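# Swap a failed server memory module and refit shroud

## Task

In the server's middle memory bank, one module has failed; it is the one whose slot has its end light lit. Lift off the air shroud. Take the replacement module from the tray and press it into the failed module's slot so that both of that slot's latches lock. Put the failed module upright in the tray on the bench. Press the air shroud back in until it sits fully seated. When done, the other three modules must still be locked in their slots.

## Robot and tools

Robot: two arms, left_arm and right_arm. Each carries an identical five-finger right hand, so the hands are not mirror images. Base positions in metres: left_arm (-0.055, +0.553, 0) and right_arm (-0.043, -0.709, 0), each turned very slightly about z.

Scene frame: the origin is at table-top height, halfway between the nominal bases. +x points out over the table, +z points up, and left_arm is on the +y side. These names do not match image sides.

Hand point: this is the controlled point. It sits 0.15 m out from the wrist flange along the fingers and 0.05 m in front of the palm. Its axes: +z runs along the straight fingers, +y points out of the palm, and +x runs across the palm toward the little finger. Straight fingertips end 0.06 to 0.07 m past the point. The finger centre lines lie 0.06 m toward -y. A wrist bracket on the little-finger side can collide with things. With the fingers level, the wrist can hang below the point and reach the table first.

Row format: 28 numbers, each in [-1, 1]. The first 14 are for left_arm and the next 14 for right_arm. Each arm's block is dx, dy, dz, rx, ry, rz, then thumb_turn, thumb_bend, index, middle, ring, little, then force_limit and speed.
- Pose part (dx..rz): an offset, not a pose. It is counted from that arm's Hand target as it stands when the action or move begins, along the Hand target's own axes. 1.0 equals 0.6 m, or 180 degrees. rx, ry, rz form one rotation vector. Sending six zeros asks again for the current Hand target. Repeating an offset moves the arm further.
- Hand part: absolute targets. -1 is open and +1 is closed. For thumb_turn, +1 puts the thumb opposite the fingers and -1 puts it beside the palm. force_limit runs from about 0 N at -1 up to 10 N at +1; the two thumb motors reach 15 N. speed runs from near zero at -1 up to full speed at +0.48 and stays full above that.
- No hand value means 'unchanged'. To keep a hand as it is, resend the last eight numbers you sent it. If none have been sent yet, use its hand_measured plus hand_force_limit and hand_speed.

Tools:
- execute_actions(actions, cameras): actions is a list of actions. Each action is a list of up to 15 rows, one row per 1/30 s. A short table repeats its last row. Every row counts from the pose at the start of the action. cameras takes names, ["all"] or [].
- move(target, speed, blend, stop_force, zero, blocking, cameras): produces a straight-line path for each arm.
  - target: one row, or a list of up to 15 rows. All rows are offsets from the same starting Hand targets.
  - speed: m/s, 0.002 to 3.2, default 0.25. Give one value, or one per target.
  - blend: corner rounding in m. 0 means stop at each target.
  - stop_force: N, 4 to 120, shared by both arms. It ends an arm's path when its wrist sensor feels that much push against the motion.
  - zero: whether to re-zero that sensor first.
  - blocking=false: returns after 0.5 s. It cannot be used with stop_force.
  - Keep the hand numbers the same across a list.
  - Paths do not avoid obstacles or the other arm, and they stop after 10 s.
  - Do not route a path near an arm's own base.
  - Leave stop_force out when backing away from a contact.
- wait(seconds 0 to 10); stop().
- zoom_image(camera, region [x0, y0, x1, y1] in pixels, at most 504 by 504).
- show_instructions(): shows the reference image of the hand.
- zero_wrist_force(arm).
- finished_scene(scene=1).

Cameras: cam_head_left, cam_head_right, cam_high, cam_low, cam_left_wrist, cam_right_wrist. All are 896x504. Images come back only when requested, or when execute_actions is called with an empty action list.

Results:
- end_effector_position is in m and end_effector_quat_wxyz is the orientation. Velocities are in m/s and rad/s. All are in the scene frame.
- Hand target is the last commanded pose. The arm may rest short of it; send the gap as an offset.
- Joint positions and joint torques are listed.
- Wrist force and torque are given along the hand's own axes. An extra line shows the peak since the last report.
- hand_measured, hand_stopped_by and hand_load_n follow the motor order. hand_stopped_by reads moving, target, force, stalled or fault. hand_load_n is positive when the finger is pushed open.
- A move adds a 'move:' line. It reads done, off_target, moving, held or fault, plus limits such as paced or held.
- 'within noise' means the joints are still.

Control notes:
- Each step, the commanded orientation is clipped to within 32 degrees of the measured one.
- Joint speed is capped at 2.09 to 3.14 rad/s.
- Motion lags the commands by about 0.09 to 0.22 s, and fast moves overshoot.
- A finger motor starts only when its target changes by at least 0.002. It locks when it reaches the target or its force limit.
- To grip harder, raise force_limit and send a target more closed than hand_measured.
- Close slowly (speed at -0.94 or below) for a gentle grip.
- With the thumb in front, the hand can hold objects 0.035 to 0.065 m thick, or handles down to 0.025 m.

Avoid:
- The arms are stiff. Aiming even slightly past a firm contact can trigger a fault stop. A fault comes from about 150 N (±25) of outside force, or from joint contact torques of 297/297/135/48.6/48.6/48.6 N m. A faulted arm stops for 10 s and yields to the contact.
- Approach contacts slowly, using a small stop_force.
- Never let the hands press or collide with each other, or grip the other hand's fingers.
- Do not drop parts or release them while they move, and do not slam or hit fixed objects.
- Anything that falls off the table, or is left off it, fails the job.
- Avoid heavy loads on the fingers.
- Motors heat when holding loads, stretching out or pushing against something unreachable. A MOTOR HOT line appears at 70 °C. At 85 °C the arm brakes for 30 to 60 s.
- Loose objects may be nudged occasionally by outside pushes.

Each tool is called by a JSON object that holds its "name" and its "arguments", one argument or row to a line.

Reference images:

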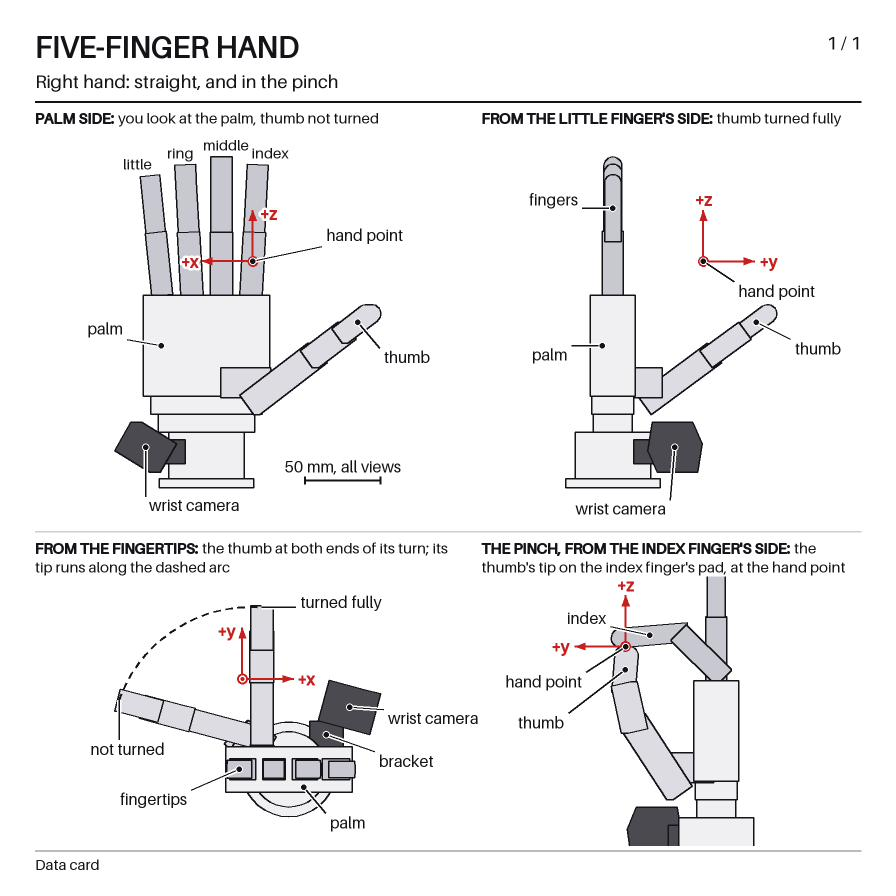

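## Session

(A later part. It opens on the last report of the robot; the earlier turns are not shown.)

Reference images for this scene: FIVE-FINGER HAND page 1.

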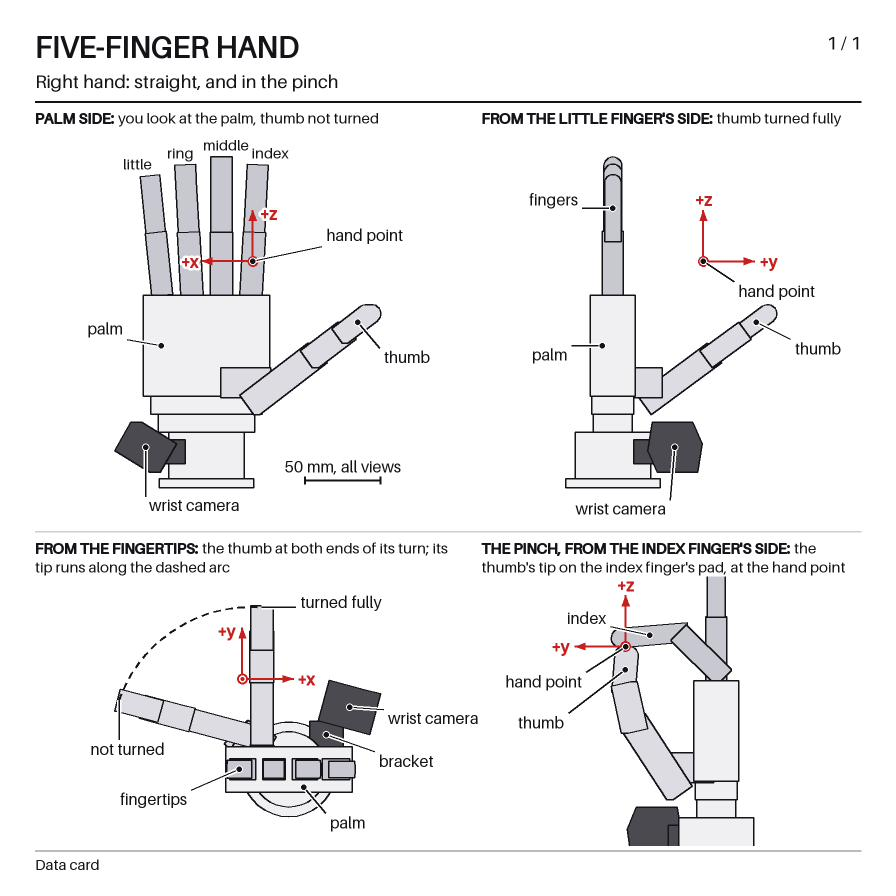

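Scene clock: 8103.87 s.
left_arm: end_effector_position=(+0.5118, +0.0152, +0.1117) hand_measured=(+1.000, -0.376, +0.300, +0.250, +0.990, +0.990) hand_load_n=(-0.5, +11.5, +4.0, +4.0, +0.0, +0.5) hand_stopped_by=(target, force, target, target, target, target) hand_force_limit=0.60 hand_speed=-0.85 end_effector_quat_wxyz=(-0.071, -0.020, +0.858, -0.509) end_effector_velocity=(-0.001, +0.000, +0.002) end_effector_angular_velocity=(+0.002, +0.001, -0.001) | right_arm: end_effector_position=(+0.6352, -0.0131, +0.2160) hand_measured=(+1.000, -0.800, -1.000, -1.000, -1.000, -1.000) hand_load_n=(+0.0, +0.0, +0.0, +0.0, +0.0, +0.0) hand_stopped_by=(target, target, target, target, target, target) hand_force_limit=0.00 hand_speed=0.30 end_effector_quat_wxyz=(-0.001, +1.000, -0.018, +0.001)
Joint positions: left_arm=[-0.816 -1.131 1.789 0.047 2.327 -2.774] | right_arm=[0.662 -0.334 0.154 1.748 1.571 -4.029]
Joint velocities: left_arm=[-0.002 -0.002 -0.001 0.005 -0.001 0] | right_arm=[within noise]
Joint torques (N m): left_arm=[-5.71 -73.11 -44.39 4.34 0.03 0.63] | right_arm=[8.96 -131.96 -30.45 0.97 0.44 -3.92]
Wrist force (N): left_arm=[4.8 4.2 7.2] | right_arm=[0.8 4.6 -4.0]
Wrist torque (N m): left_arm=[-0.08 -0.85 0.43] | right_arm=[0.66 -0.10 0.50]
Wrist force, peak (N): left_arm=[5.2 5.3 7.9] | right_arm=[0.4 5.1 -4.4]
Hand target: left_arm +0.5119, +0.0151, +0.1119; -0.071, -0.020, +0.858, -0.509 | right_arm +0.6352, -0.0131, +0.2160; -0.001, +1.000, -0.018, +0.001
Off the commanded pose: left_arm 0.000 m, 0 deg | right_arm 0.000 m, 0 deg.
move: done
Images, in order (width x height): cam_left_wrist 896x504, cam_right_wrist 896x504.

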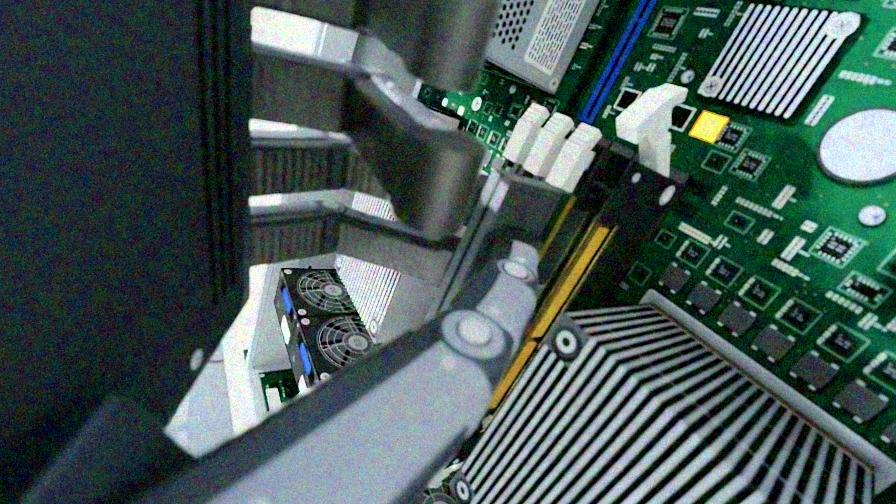

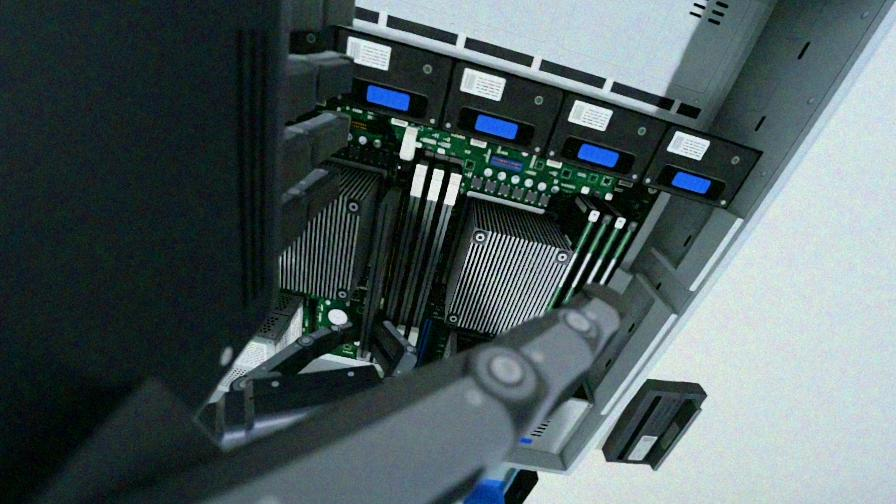

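{"name": "move", "arguments": {
  "target": [0.00006,0.00072,-0.00131,-0.00055,0.00339,0.00184,1,0.15,0.3,0.25,0.99,0.99,0.6,-0.85,-0.0498,0.0635,0.0847,0.2778,0,0,1,-0.8,-1,-1,-1,-1,0.0,0.3],
  "speed": 0.1,
  "cameras": ["cam_right_wrist","cam_left_wrist"]
}}

Scene clock: 8119.80 s.
left_arm: end_effector_position=(+0.5119, +0.0160, +0.1119) hand_measured=(+1.000, -0.376, +0.300, +0.250, +0.990, +0.990) hand_load_n=(-0.5, +11.5, +4.0, +4.0, +0.0, +0.0) hand_stopped_by=(target, force, target, target, target, target) hand_force_limit=0.60 hand_speed=-0.85 end_effector_quat_wxyz=(-0.074, -0.015, +0.858, -0.509) | right_arm: end_effector_position=(+0.6041, -0.0501, +0.1651) hand_measured=(+1.000, -0.800, -1.000, -1.000, -1.000, -1.000) hand_load_n=(+0.0, +0.0, +0.0, +0.0, +0.0, +0.0) hand_stopped_by=(target, target, target, target, target, target) hand_force_limit=0.00 hand_speed=0.30 end_effector_quat_wxyz=(-0.423, +0.906, -0.016, +0.009)
Joint positions: left_arm=[-0.812 -1.127 1.783 0.058 2.339 -2.76] | right_arm=[0.437 -0.882 1.267 0.698 0.813 -4.058]
Joint torques (N m): left_arm=[7.76 -56.6 -45.53 3.68 2.61 2.62] | right_arm=[12.62 -80.46 -43.97 2.63 -1.94 -4.36]
Wrist force (N): left_arm=[5.1 4.8 7.2] | right_arm=[-0.1 2.1 -3.9]
Wrist torque (N m): left_arm=[0.02 -0.92 0.30] | right_arm=[0.51 0.09 -0.04]
Wrist force, peak (N): left_arm=[5.5 4.7 8.1] | right_arm=[0.1 4.9 -4.5]
Hand target: left_arm +0.5119, +0.0160, +0.1119; -0.074, -0.015, +0.858, -0.509 | right_arm +0.6041, -0.0500, +0.1650; -0.423, +0.906, -0.016, +0.009
Off the commanded pose: left_arm 0.000 m, 0 deg | right_arm 0.000 m, 0 deg.
move: done
Images, in order (width x height): cam_left_wrist 896x504, cam_right_wrist 896x504.

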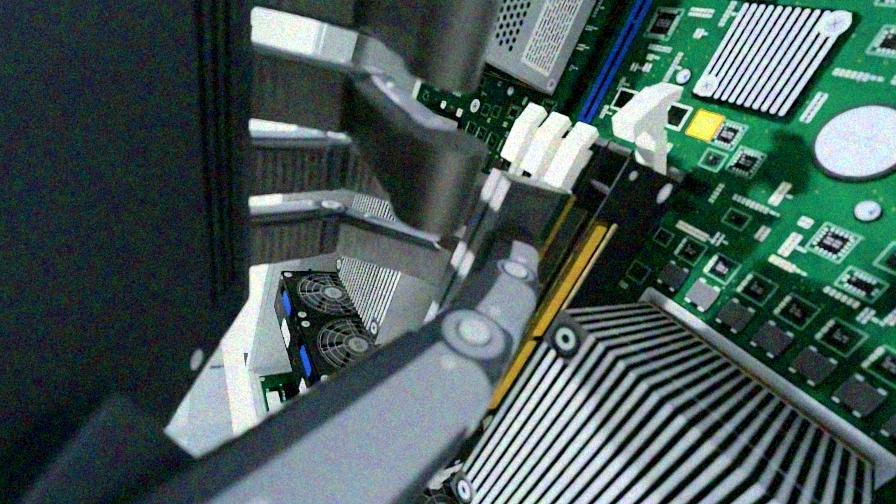

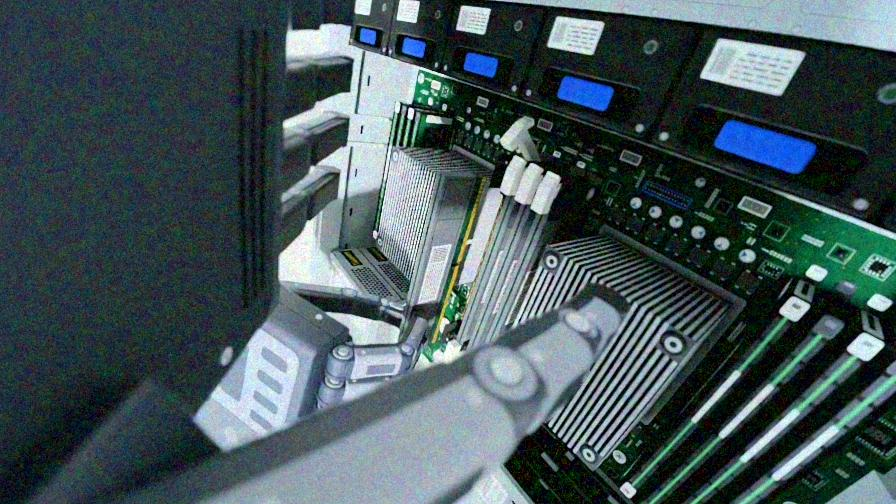

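{"name": "zoom_image", "arguments": {
  "camera": "cam_right_wrist",
  "region": [370, 130, 570, 370]
}}

{"name": "zoom_image", "arguments": {
  "camera": "cam_left_wrist",
  "region": [430, 140, 640, 350]
}}

Scaled by 2.100 from the camera's 896x504 image, which has a finer 1280x720 frame.

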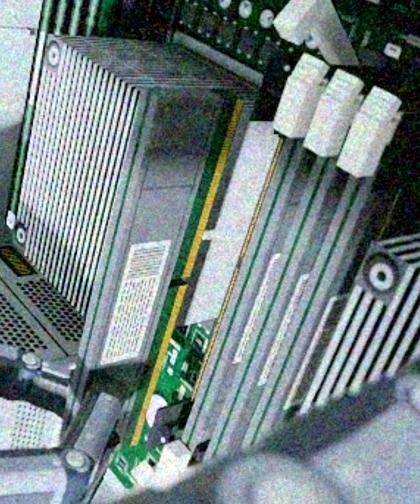

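Scaled by 2.400 from the camera's 896x504 image, which has a finer 1280x720 frame.

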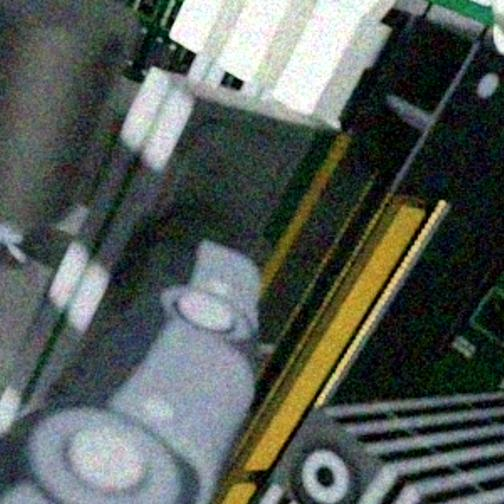

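{"name": "move", "arguments": {
  "target": [-0.0033,0.02018,0.01095,0,0,0,1,0.15,0.3,0.25,0.99,0.99,0.6,-0.85,0.0498,-0.0027,0.1054,-0.2778,0,0,1,-0.8,-1,-1,-1,-1,0.0,0.3],
  "speed": 0.05,
  "cameras": ["cam_right_wrist","cam_left_wrist"]
}}

Scene clock: 8147.00 s.
left_arm: end_effector_position=(+0.5119, +0.0160, +0.1020) hand_measured=(+1.000, -0.376, +0.300, +0.250, +0.990, +0.990) hand_load_n=(-0.5, +11.5, +3.5, +4.0, +0.0, +0.0) hand_stopped_by=(target, force, target, target, target, target) hand_force_limit=0.60 hand_speed=-0.85 end_effector_quat_wxyz=(-0.074, -0.015, +0.858, -0.509) | right_arm: end_effector_position=(+0.6255, -0.0161, +0.1402) hand_measured=(+1.000, -0.800, -1.000, -1.000, -1.000, -1.000) hand_load_n=(+0.0, +0.0, +0.0, +0.0, -2.0, +0.0) hand_stopped_by=(target, target, target, target, target, target) hand_force_limit=0.00 hand_speed=0.30 end_effector_quat_wxyz=(-0.144, +0.989, -0.018, +0.004)
Joint positions: left_arm=[-0.812 -1.117 1.789 0.042 2.339 -2.76] | right_arm=[0.603 -0.595 0.754 1.239 1.339 -4.069]
Joint torques (N m): left_arm=[-10.62 -60.27 -24.3 0.35 -0.11 -2.56] | right_arm=[2.26 -106.46 -40.34 3.43 -0.17 -0.61]
Wrist force (N): left_arm=[4.6 4.8 7.7] | right_arm=[0.9 4.9 -19.0]
Wrist torque (N m): left_arm=[0.00 -0.85 0.28] | right_arm=[1.29 0.77 0.42]
Wrist force, peak (N): left_arm=[5.1 5.0 8.1] | right_arm=[-17.7 -10.7 -127.0]
Hand target: left_arm +0.5119, +0.0160, +0.1020; -0.074, -0.015, +0.858, -0.509 (not the last commanded pose) | right_arm +0.6255, -0.0161, +0.1402; -0.144, +0.989, -0.018, +0.004 (not the last commanded pose)
Off the commanded pose: left_arm 0.004 m, 0 deg | right_arm 0.023 m, 16 deg.
FORCE FAULT: contact force on the right arm reached its limit, and that arm stopped. The contact can be on any part of that arm, not only on its tool. That arm's remaining commands of this call were not run. That arm is still stopped at the end of this call. That arm stays stopped for about 9 more seconds. Until then a move that you send moves the other arm only, and its call returns only when the move has ended. Once the stop has ended, the next robot result says so. If the stop ends while you think or write, that arm runs what you send next, counted from a new Hand target: where the arm stands when the stop ends. While its stop runs, that arm, its gripper or tool too, takes no new command. Until it ends, the stop uses up actions while you think or wait. An arm that is not stopped still takes commands.
move: fault (right_arm), off_target (left_arm; braked at the fault stop of right_arm)
Images, in order (width x height): cam_left_wrist 896x504, cam_right_wrist 896x504.

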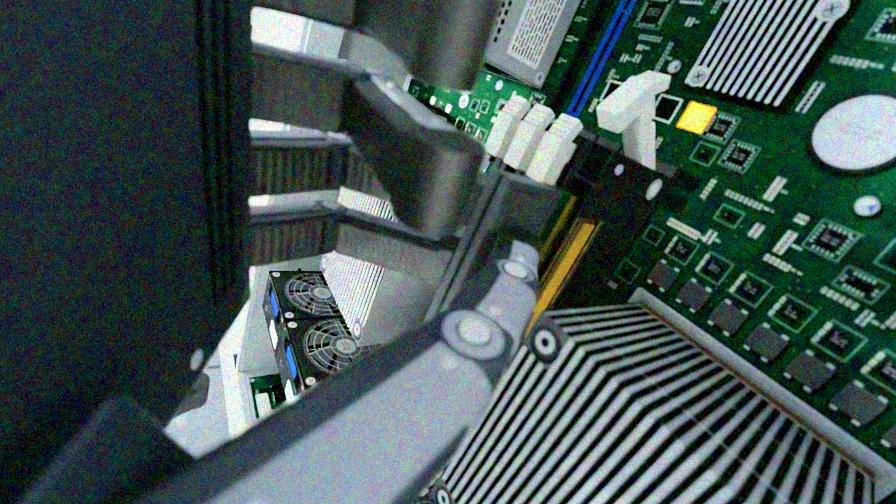

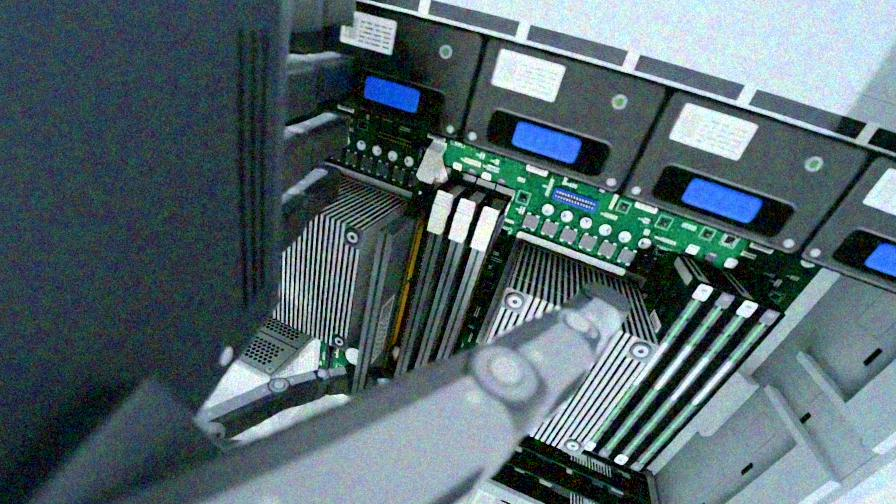

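{"name": "wait", "arguments": {
  "seconds": 8
}}

Scene clock: 8161.13 s.
left_arm: end_effector_position=(+0.5119, +0.0160, +0.1020) hand_measured=(+1.000, -0.376, +0.300, +0.250, +0.990, +0.990) hand_load_n=(-0.5, +11.5, +3.5, +4.5, +0.0, +0.0) hand_stopped_by=(target, force, target, target, target, target) hand_force_limit=0.60 hand_speed=-0.85 end_effector_quat_wxyz=(-0.074, -0.015, +0.858, -0.509) | right_arm: end_effector_position=(+0.6255, -0.0161, +0.1402) hand_measured=(+1.000, -0.800, -1.000, -1.000, -1.000, -1.000) hand_load_n=(+0.0, +0.0, +0.0, +0.0, -2.5, +0.0) hand_stopped_by=(target, target, target, target, target, target) hand_force_limit=0.00 hand_speed=0.30 end_effector_quat_wxyz=(-0.144, +0.989, -0.018, +0.004)
Joint positions: left_arm=[-0.812 -1.117 1.789 0.042 2.339 -2.76] | right_arm=[0.603 -0.595 0.754 1.239 1.339 -4.069]
Joint torques (N m): left_arm=[-7.36 -71.82 -42.18 2.09 0.83 -1.89] | right_arm=[2.54 -105.74 -40.7 3.4 -0.17 -0.59]
Wrist force (N): left_arm=[4.8 5.3 7.4] | right_arm=[0.6 4.7 -19.0]
Wrist torque (N m): left_arm=[0.08 -0.88 0.31] | right_arm=[1.26 0.81 0.40]
Wrist force, peak (N): left_arm=[5.1 4.8 8.2] | right_arm=[0.9 4.7 -19.7]
Hand target: left_arm +0.5119, +0.0160, +0.1020; -0.074, -0.015, +0.858, -0.509 (not the last commanded pose) | right_arm +0.6255, -0.0161, +0.1402; -0.144, +0.989, -0.018, +0.004 (not the last commanded pose)
Off the commanded pose: left_arm 0.004 m, 0 deg | right_arm 0.023 m, 16 deg.
FORCE FAULT, CONTINUED: the right arm's stop, for the force fault that an earlier result reported, is over. The rest of the stop counts as 19 of the actions that you can send in this scene. During its stop the right arm's controller moved it back a little. That arm's target is now where it stood when the stop ended, not its last command. That arm accepts commands again.
wait: 8.00 s; at rest from the start

{"name": "move", "arguments": {
  "target": [
    [0,0,0,0,0,0,1,0.15,0.3,0.25,0.99,0.99,0.6,-0.85,0.0002,-0.019,-0.0638,0,0,0,1,-0.8,-1,-1,-1,-1,0.0,0.3],
    [0,0,0,0,0,0,1,0.15,0.3,0.25,0.99,0.99,0.6,-0.85,0.0163,-0.0413,-0.1192,-0.0917,0,0,1,-0.8,-1,-1,-1,-1,0.0,0.3]
  ],
  "speed": 0.05,
  "cameras": ["cam_right_wrist","cam_left_wrist"]
}}

Scene clock: 8177.90 s.
left_arm: end_effector_position=(+0.5119, +0.0160, +0.1020) hand_measured=(+1.000, -0.376, +0.300, +0.250, +0.990, +0.990) hand_load_n=(-0.5, +11.5, +4.0, +4.0, +0.5, +0.0) hand_stopped_by=(target, force, target, target, target, target) hand_force_limit=0.60 hand_speed=-0.85 end_effector_quat_wxyz=(-0.074, -0.015, +0.858, -0.509) | right_arm: end_effector_position=(+0.6351, -0.0129, +0.2159) hand_measured=(+1.000, -0.800, -1.000, -1.000, -1.000, -1.000) hand_load_n=(+0.0, +0.0, +0.0, +0.0, +0.0, +0.0) hand_stopped_by=(target, target, target, target, target, target) hand_force_limit=0.00 hand_speed=0.30 end_effector_quat_wxyz=(+0.000, +1.000, -0.018, +0.002)
Joint positions: left_arm=[-0.812 -1.117 1.789 0.042 2.339 -2.76] | right_arm=[0.663 -0.334 0.154 1.748 1.572 -4.029]
Joint torques (N m): left_arm=[-6.04 -70.78 -42.95 2.38 1.01 -2.83] | right_arm=[-8.24 -132.63 -29.17 0.66 -1.47 -0.44]
Wrist force (N): left_arm=[4.4 5.0 7.3] | right_arm=[0.4 4.4 -3.4]
Wrist torque (N m): left_arm=[0.05 -0.81 0.27] | right_arm=[0.58 -0.05 0.35]
Wrist force, peak (N): left_arm=[5.6 5.2 7.3] | right_arm=[0.7 4.9 -19.3]
Hand target: left_arm +0.5119, +0.0160, +0.1020; -0.074, -0.015, +0.858, -0.509 | right_arm +0.6352, -0.0130, +0.2159; +0.000, +1.000, -0.018, +0.002
Off the commanded pose: left_arm 0.000 m, 0 deg | right_arm 0.000 m, 0 deg.
move: done
Images, in order (width x height): cam_left_wrist 896x504, cam_right_wrist 896x504.

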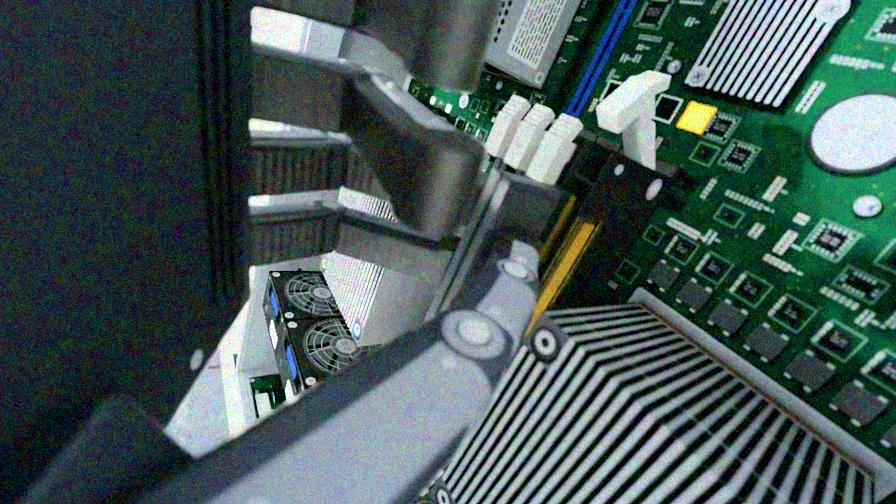

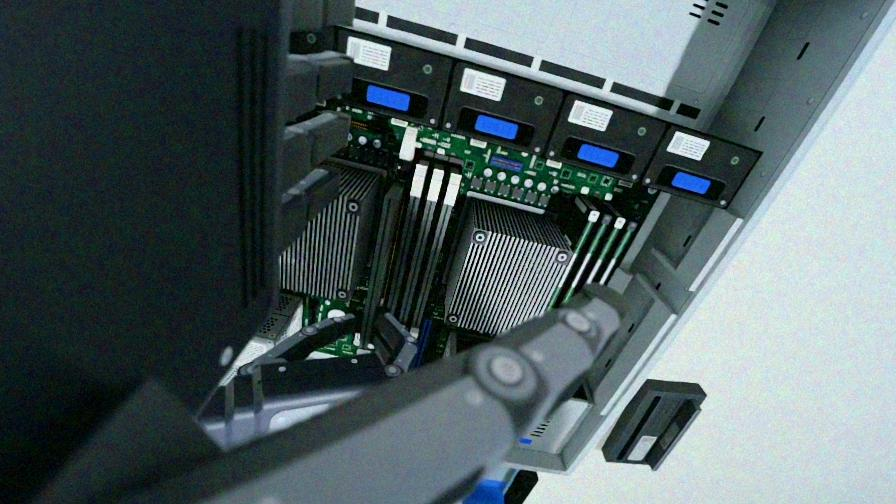

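{"name": "zoom_image", "arguments": {
  "camera": "cam_right_wrist",
  "region": [350, 130, 450, 280]
}}

{"name": "zoom_image", "arguments": {
  "camera": "cam_right_wrist",
  "region": [330, 270, 430, 420]
}}

Scaled by 3.360 from the camera's 896x504 image, which has a finer 1280x720 frame.

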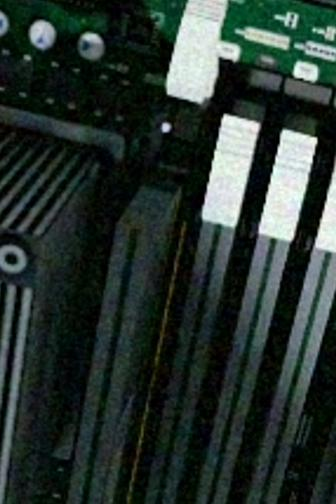

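Scaled by 3.360 from the camera's 896x504 image, which has a finer 1280x720 frame.

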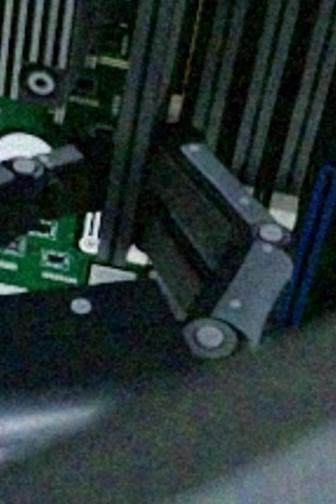

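{"name": "move", "arguments": {
  "target": [-0.00332,0.02033,0.01103,0,0,0,1,0.15,0.3,0.25,0.99,0.99,0.6,-0.85,0,0,0,0,0,0,1,-0.8,-1,-1,-1,-1,0.0,0.3],
  "speed": 0.006,
  "stop_force": 4,
  "cameras": ["cam_right_wrist","cam_left_wrist"]
}}

{"name": "zoom_image", "arguments": {
  "camera": "cam_right_wrist",
  "region": [350, 130, 450, 280]
}}

{"name": "zoom_image", "arguments": {
  "camera": "cam_left_wrist",
  "region": [430, 80, 700, 350]
}}

Scene clock: 8193.77 s.
left_arm: end_effector_position=(+0.5119, +0.0160, +0.0879) hand_measured=(+1.000, -0.376, +0.300, +0.250, +0.990, +0.990) hand_load_n=(+0.5, +10.0, +3.0, +6.0, +0.0, +0.0) hand_stopped_by=(target, force, target, target, target, target) hand_force_limit=0.60 hand_speed=-0.85 end_effector_quat_wxyz=(-0.074, -0.015, +0.858, -0.509) | right_arm: end_effector_position=(+0.6352, -0.0130, +0.2159) hand_measured=(+1.000, -0.800, -1.000, -1.000, -1.000, -1.000) hand_load_n=(+0.0, +0.0, +0.0, +0.0, +0.0, +0.0) hand_stopped_by=(target, target, target, target, target, target) hand_force_limit=0.00 hand_speed=0.30 end_effector_quat_wxyz=(+0.000, +1.000, -0.018, +0.002)
Joint positions: left_arm=[-0.812 -1.102 1.797 0.02 2.339 -2.76] | right_arm=[0.663 -0.334 0.154 1.748 1.572 -4.029]
Joint torques (N m): left_arm=[-7.72 -72.09 -26.13 2.41 0.41 -2.11] | right_arm=[-11.31 -131.3 -31.05 1.04 -1.49 -3.83]
Wrist force (N): left_arm=[5.4 3.8 6.8] | right_arm=[0.3 4.7 -3.8]
Wrist torque (N m): left_arm=[-0.07 -0.94 0.38] | right_arm=[0.65 -0.03 0.36]
Wrist force, peak (N): left_arm=[5.3 4.7 8.0] | right_arm=[0.5 4.8 -4.4]
Hand target: left_arm +0.5119, +0.0160, +0.0880; -0.074, -0.015, +0.858, -0.509 | right_arm +0.6352, -0.0130, +0.2159; +0.000, +1.000, -0.018, +0.002
Off the commanded pose: left_arm 0.000 m, 0 deg | right_arm 0.000 m, 0 deg.
move: done
Images, in order (width x height): cam_left_wrist 896x504, cam_right_wrist 896x504.

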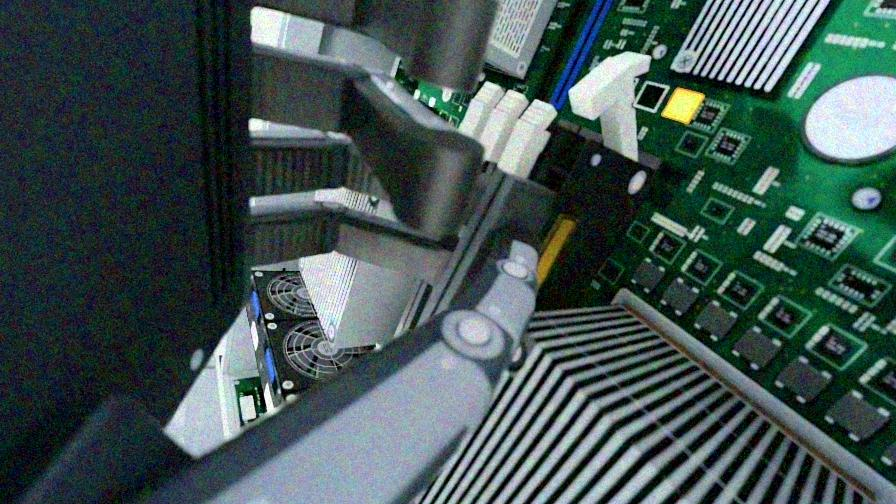

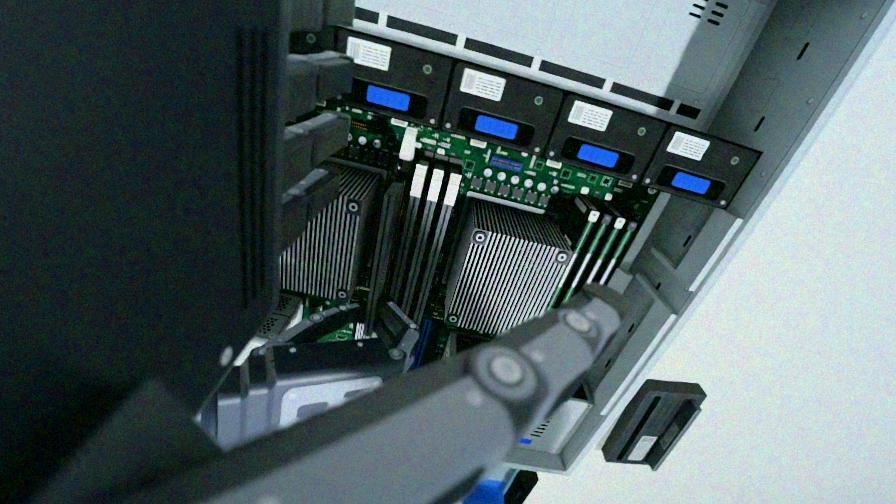

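Scaled by 3.360 from the camera's 896x504 image, which has a finer 1280x720 frame.

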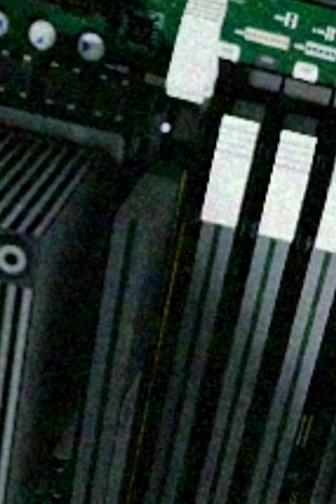

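Scaled by 1.867 from the camera's 896x504 image, which has a finer 1280x720 frame.

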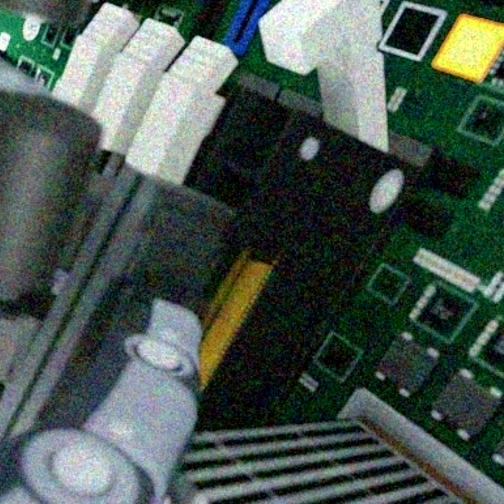

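{"name": "move", "arguments": {
  "target": [0.00332,-0.02033,-0.01103,0,0,0,1,0.15,0.3,0.25,0.99,0.99,0.6,-0.85,0,0,0,0,0,0,1,-0.8,-1,-1,-1,-1,0.0,0.3],
  "speed": 0.02,
  "cameras": ["cam_right_wrist","cam_left_wrist"]
}}

{"name": "zoom_image", "arguments": {
  "camera": "cam_right_wrist",
  "region": [350, 130, 450, 280]
}}

{"name": "zoom_image", "arguments": {
  "camera": "cam_right_wrist",
  "region": [330, 270, 430, 420]
}}

Scene clock: 8204.80 s.
left_arm: end_effector_position=(+0.5119, +0.0160, +0.1022) hand_measured=(+1.000, -0.376, +0.300, +0.250, +0.990, +0.990) hand_load_n=(+0.0, +10.0, +4.0, +5.5, +0.0, +0.0) hand_stopped_by=(target, force, target, target, target, target) hand_force_limit=0.60 hand_speed=-0.85 end_effector_quat_wxyz=(-0.074, -0.015, +0.858, -0.509) | right_arm: end_effector_position=(+0.6352, -0.0130, +0.2159) hand_measured=(+1.000, -0.800, -1.000, -1.000, -1.000, -1.000) hand_load_n=(+0.0, -0.5, +0.0, +0.0, +0.0, +0.0) hand_stopped_by=(target, target, target, target, target, target) hand_force_limit=0.00 hand_speed=0.30 end_effector_quat_wxyz=(+0.000, +1.000, -0.018, +0.002)
Joint positions: left_arm=[-0.812 -1.117 1.789 0.043 2.339 -2.76] | right_arm=[0.663 -0.334 0.154 1.748 1.572 -4.029]
Joint torques (N m): left_arm=[-5.92 -57 -37.97 0.36 0.52 -1.6] | right_arm=[-11.49 -130.09 -32.89 1.47 -1.54 -3.92]
Wrist force (N): left_arm=[4.5 4.5 7.7] | right_arm=[0.0 4.8 -4.0]
Wrist torque (N m): left_arm=[-0.06 -0.84 0.27] | right_arm=[0.68 0.02 0.34]
Wrist force, peak (N): left_arm=[5.4 4.6 7.8] | right_arm=[0.6 5.2 -3.9]
Hand target: left_arm +0.5119, +0.0160, +0.1020; -0.074, -0.015, +0.858, -0.509 | right_arm +0.6352, -0.0130, +0.2159; +0.000, +1.000, -0.018, +0.002
Off the commanded pose: left_arm 0.000 m, 0 deg | right_arm 0.000 m, 0 deg.
move: done
Images, in order (width x height): cam_left_wrist 896x504, cam_right_wrist 896x504.

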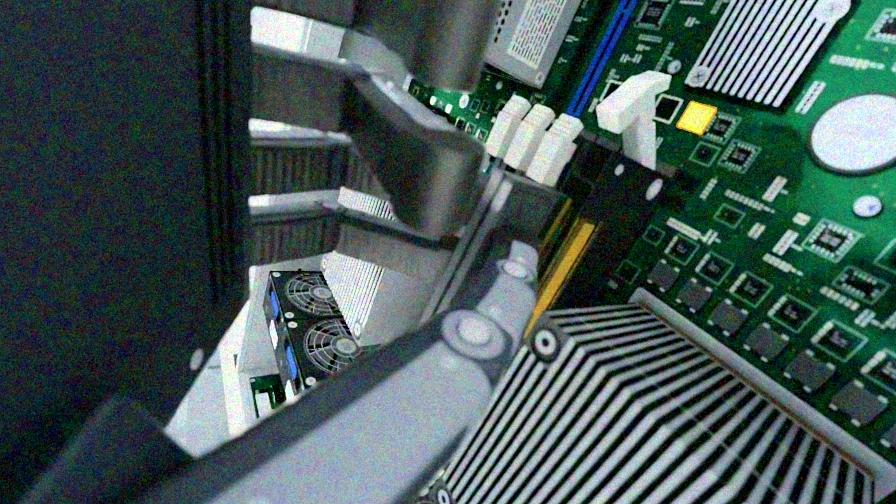

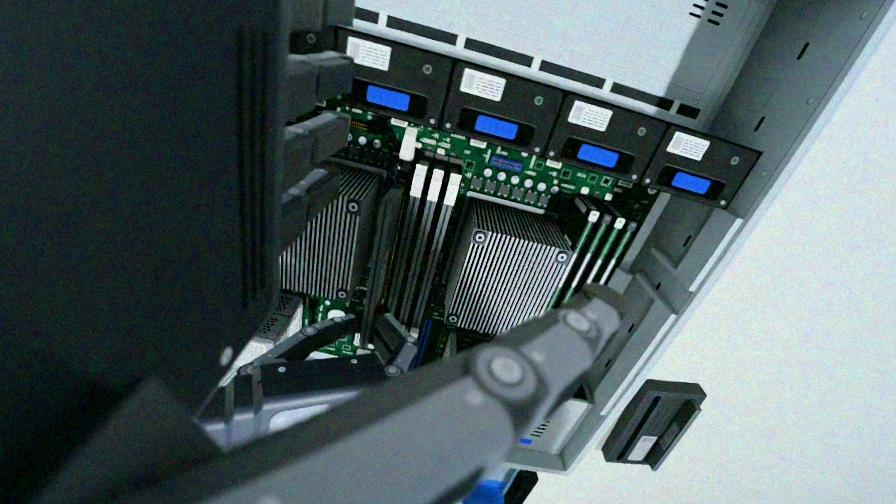

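Scaled by 3.360 from the camera's 896x504 image, which has a finer 1280x720 frame.

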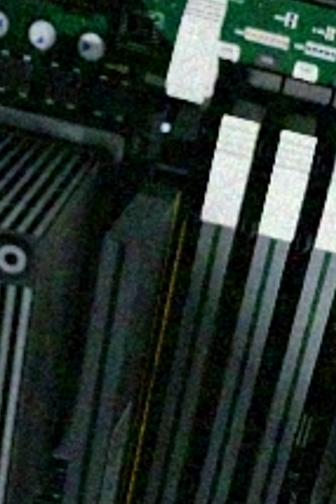

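Scaled by 3.360 from the camera's 896x504 image, which has a finer 1280x720 frame.

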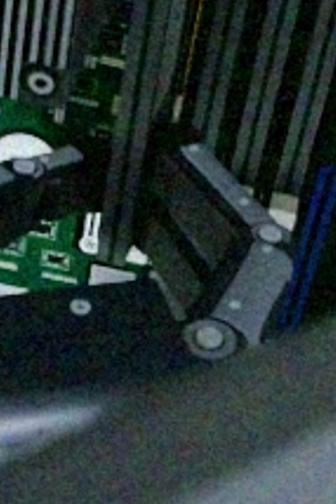

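{"name": "move", "arguments": {
  "target": [0.00198,0.0002,0.00022,0.0013,0.01257,-0.02286,1,0.15,0.3,0.25,0.99,0.99,0.6,-0.85,0,0,0,0,0,0,1,-0.8,-1,-1,-1,-1,0.0,0.3],
  "speed": 0.05,
  "cameras": ["cam_right_wrist","cam_left_wrist"]
}}

{"name": "zoom_image", "arguments": {
  "camera": "cam_right_wrist",
  "region": [350, 130, 450, 280]
}}

{"name": "zoom_image", "arguments": {
  "camera": "cam_right_wrist",
  "region": [330, 270, 430, 420]
}}

Scene clock: 8215.87 s.
left_arm: end_effector_position=(+0.5108, +0.0159, +0.1021) hand_measured=(+1.000, -0.376, +0.300, +0.250, +0.990, +0.990) hand_load_n=(+0.0, +10.5, +4.0, +5.0, +0.0, +0.0) hand_stopped_by=(target, force, target, target, target, target) hand_force_limit=0.60 hand_speed=-0.85 end_effector_quat_wxyz=(-0.109, -0.036, +0.854, -0.508) | right_arm: end_effector_position=(+0.6352, -0.0130, +0.2159) hand_measured=(+1.000, -0.800, -1.000, -1.000, -1.000, -1.000) hand_load_n=(+0.0, +0.0, +0.0, +0.0, +0.5, +0.0) hand_stopped_by=(target, target, target, target, target, target) hand_force_limit=0.00 hand_speed=0.30 end_effector_quat_wxyz=(+0.000, +1.000, -0.018, +0.002)
Joint positions: left_arm=[-0.797 -1.094 1.76 0.074 2.389 -2.808] | right_arm=[0.663 -0.334 0.154 1.748 1.572 -4.029]
Joint torques (N m): left_arm=[-7.68 -77.43 -23.92 -0.27 -0.72 3.98] | right_arm=[-10.78 -128.21 -35.44 1.91 -1.61 -3.86]
Wrist force (N): left_arm=[4.9 4.8 7.4] | right_arm=[0.7 4.4 -3.7]
Wrist torque (N m): left_arm=[0.02 -0.94 0.48] | right_arm=[0.60 -0.10 0.37]
Wrist force, peak (N): left_arm=[5.3 5.2 7.9] | right_arm=[0.4 5.0 -4.1]
Hand target: left_arm +0.5107, +0.0160, +0.1020; -0.109, -0.036, +0.854, -0.508 | right_arm +0.6352, -0.0130, +0.2159; +0.000, +1.000, -0.018, +0.002
Off the commanded pose: left_arm 0.000 m, 0 deg | right_arm 0.000 m, 0 deg.
move: done
Images, in order (width x height): cam_left_wrist 896x504, cam_right_wrist 896x504.

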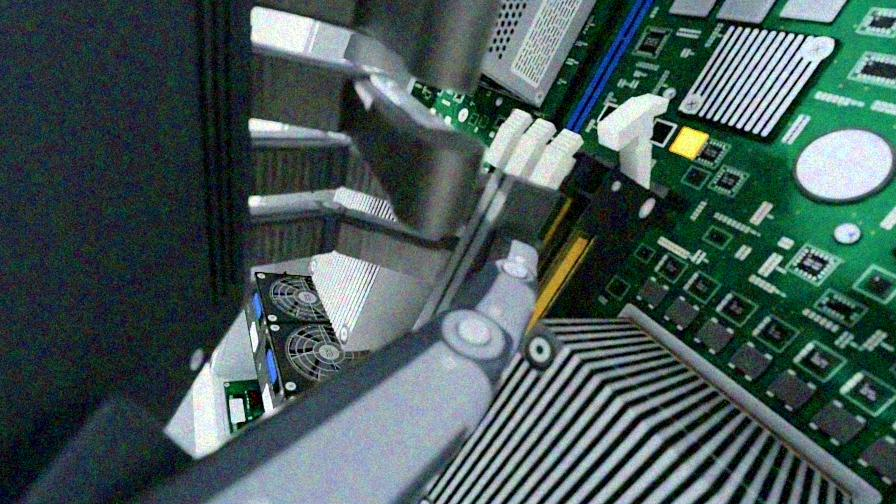

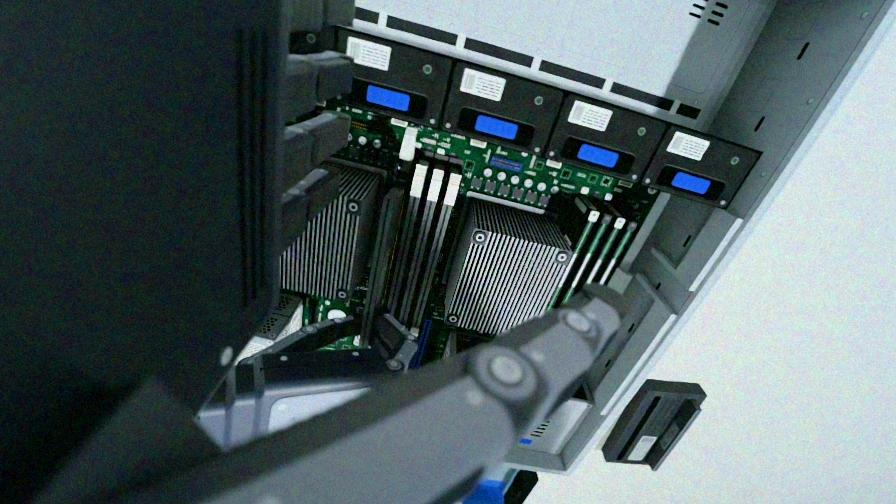

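Scaled by 3.360 from the camera's 896x504 image, which has a finer 1280x720 frame.

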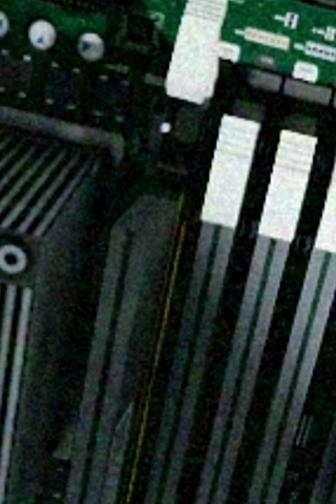

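Scaled by 3.360 from the camera's 896x504 image, which has a finer 1280x720 frame.

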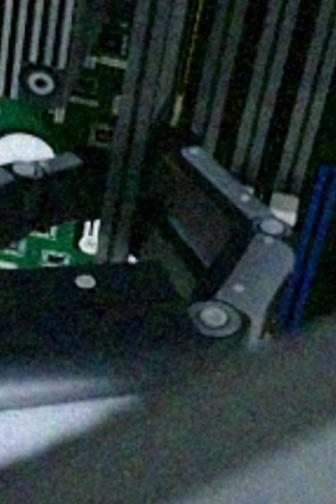

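{"name": "move", "arguments": {
  "target": [0,0,0,-0.00068,0.00263,0.00141,1,0.15,0.3,0.25,0.99,0.99,0.6,-0.85,0,0,0,0,0,0,1,-0.8,-1,-1,-1,-1,0.0,0.3],
  "speed": 0.05
}}

{"name": "move", "arguments": {
  "target": [-0.0052,0.02006,0.01076,0,0,0,1,0.15,0.3,0.25,0.99,0.99,0.6,-0.85,0,0,0,0,0,0,1,-0.8,-1,-1,-1,-1,0.0,0.3],
  "speed": 0.006,
  "stop_force": 4,
  "cameras": ["cam_right_wrist","cam_left_wrist"]
}}

{"name": "zoom_image", "arguments": {
  "camera": "cam_right_wrist",
  "region": [350, 130, 450, 280]
}}

{"name": "zoom_image", "arguments": {
  "camera": "cam_left_wrist",
  "region": [430, 80, 700, 350]
}}

Scene clock: 8231.97 s.
left_arm: end_effector_position=(+0.5107, +0.0160, +0.1020) hand_measured=(+1.000, -0.376, +0.300, +0.250, +0.990, +0.990) hand_load_n=(+0.0, +10.5, +4.0, +5.0, +0.0, +0.0) hand_stopped_by=(target, force, target, target, target, target) hand_force_limit=0.60 hand_speed=-0.85 end_effector_quat_wxyz=(-0.111, -0.031, +0.854, -0.507) | right_arm: end_effector_position=(+0.6352, -0.0130, +0.2159) hand_measured=(+1.000, -0.800, -1.000, -1.000, -1.000, -1.000) hand_load_n=(+0.0, +0.0, +0.0, +0.0, +0.0, +0.0) hand_stopped_by=(target, target, target, target, target, target) hand_force_limit=0.00 hand_speed=0.30 end_effector_quat_wxyz=(+0.000, +1.000, -0.018, +0.002)
Joint positions: left_arm=[-0.795 -1.09 1.755 0.083 2.397 -2.796] | right_arm=[0.663 -0.334 0.154 1.748 1.572 -4.029]
Joint torques (N m): left_arm=[6.46 -68.57 -39.35 1.25 0.28 -0.92] | right_arm=[-11.75 -127.82 -37.47 2.39 -1.66 -3.98]
Wrist force (N): left_arm=[4.3 5.1 7.6] | right_arm=[0.5 4.5 -3.8]
Wrist torque (N m): left_arm=[0.05 -0.86 0.30] | right_arm=[0.63 -0.05 0.36]
Wrist force, peak (N): left_arm=[5.0 5.0 7.9] | right_arm=[0.5 5.0 -4.1]
Hand target: left_arm +0.5107, +0.0160, +0.1020; -0.111, -0.031, +0.854, -0.507 | right_arm +0.6352, -0.0130, +0.2159; +0.000, +1.000, -0.018, +0.002
Off the commanded pose: left_arm 0.000 m, 0 deg | right_arm 0.000 m, 0 deg.
move: done

Scene clock: 8234.90 s.
left_arm: end_effector_position=(+0.5107, +0.0160, +0.0879) hand_measured=(+1.000, -0.376, +0.300, +0.250, +0.990, +0.990) hand_load_n=(-0.5, +10.0, +3.0, +6.0, +0.0, +0.0) hand_stopped_by=(target, force, target, target, target, target) hand_force_limit=0.60 hand_speed=-0.85 end_effector_quat_wxyz=(-0.111, -0.031, +0.854, -0.507) | right_arm: end_effector_position=(+0.6352, -0.0130, +0.2159) hand_measured=(+1.000, -0.800, -1.000, -1.000, -1.000, -1.000) hand_load_n=(+0.0, +0.0, +0.0, +0.0, +0.0, +0.0) hand_stopped_by=(target, target, target, target, target, target) hand_force_limit=0.00 hand_speed=0.30 end_effector_quat_wxyz=(+0.000, +1.000, -0.018, +0.002)
Joint positions: left_arm=[-0.795 -1.076 1.762 0.061 2.397 -2.796] | right_arm=[0.663 -0.334 0.154 1.748 1.572 -4.029]
Joint torques (N m): left_arm=[-7.54 -73.29 -27.28 3.15 -0.57 -2.83] | right_arm=[-11.08 -125.85 -39.11 2.76 -1.52 -4.06]
Wrist force (N): left_arm=[4.9 4.7 7.0] | right_arm=[0.4 4.6 -3.7]
Wrist torque (N m): left_arm=[0.00 -0.95 0.33] | right_arm=[0.63 -0.04 0.36]
Wrist force, peak (N): left_arm=[4.7 5.2 7.7] | right_arm=[0.5 5.1 -4.2]
Hand target: left_arm +0.5107, +0.0160, +0.0880; -0.111, -0.031, +0.854, -0.507 | right_arm +0.6352, -0.0130, +0.2159; +0.000, +1.000, -0.018, +0.002
Off the commanded pose: left_arm 0.000 m, 0 deg | right_arm 0.000 m, 0 deg.
move: done
Images, in order (width x height): cam_left_wrist 896x504, cam_right_wrist 896x504.

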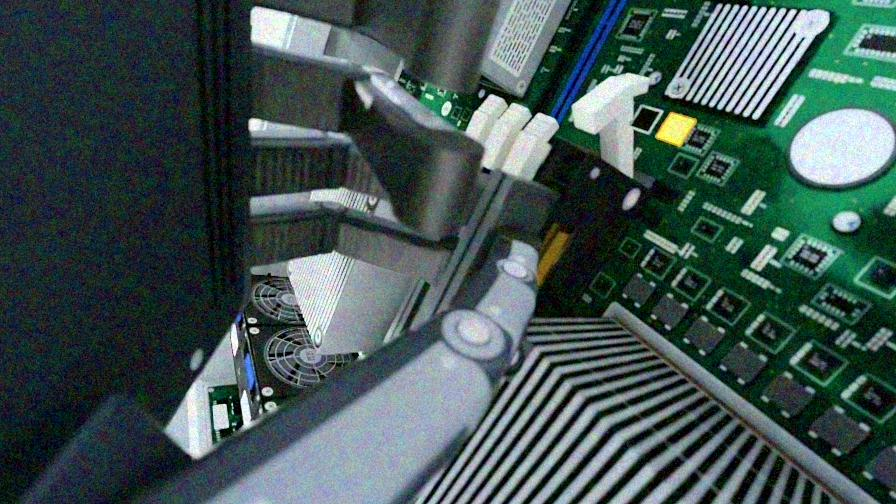

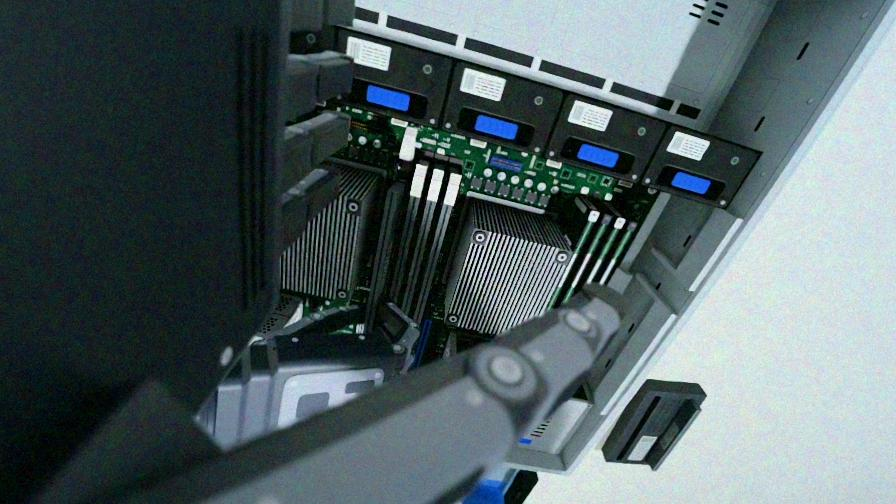

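Scaled by 3.360 from the camera's 896x504 image, which has a finer 1280x720 frame.

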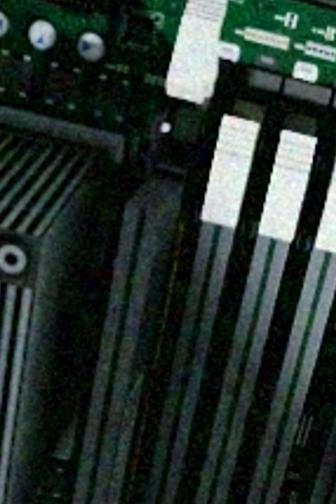

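Scaled by 1.867 from the camera's 896x504 image, which has a finer 1280x720 frame.

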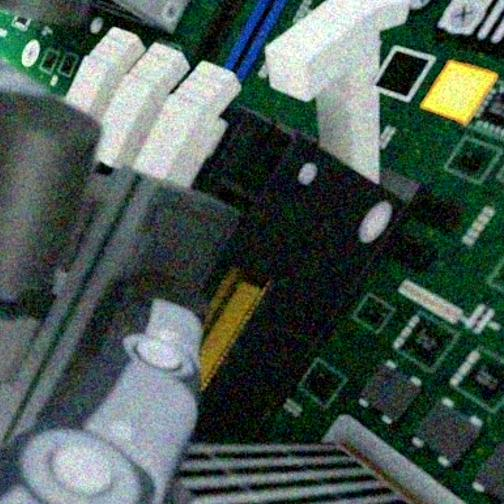

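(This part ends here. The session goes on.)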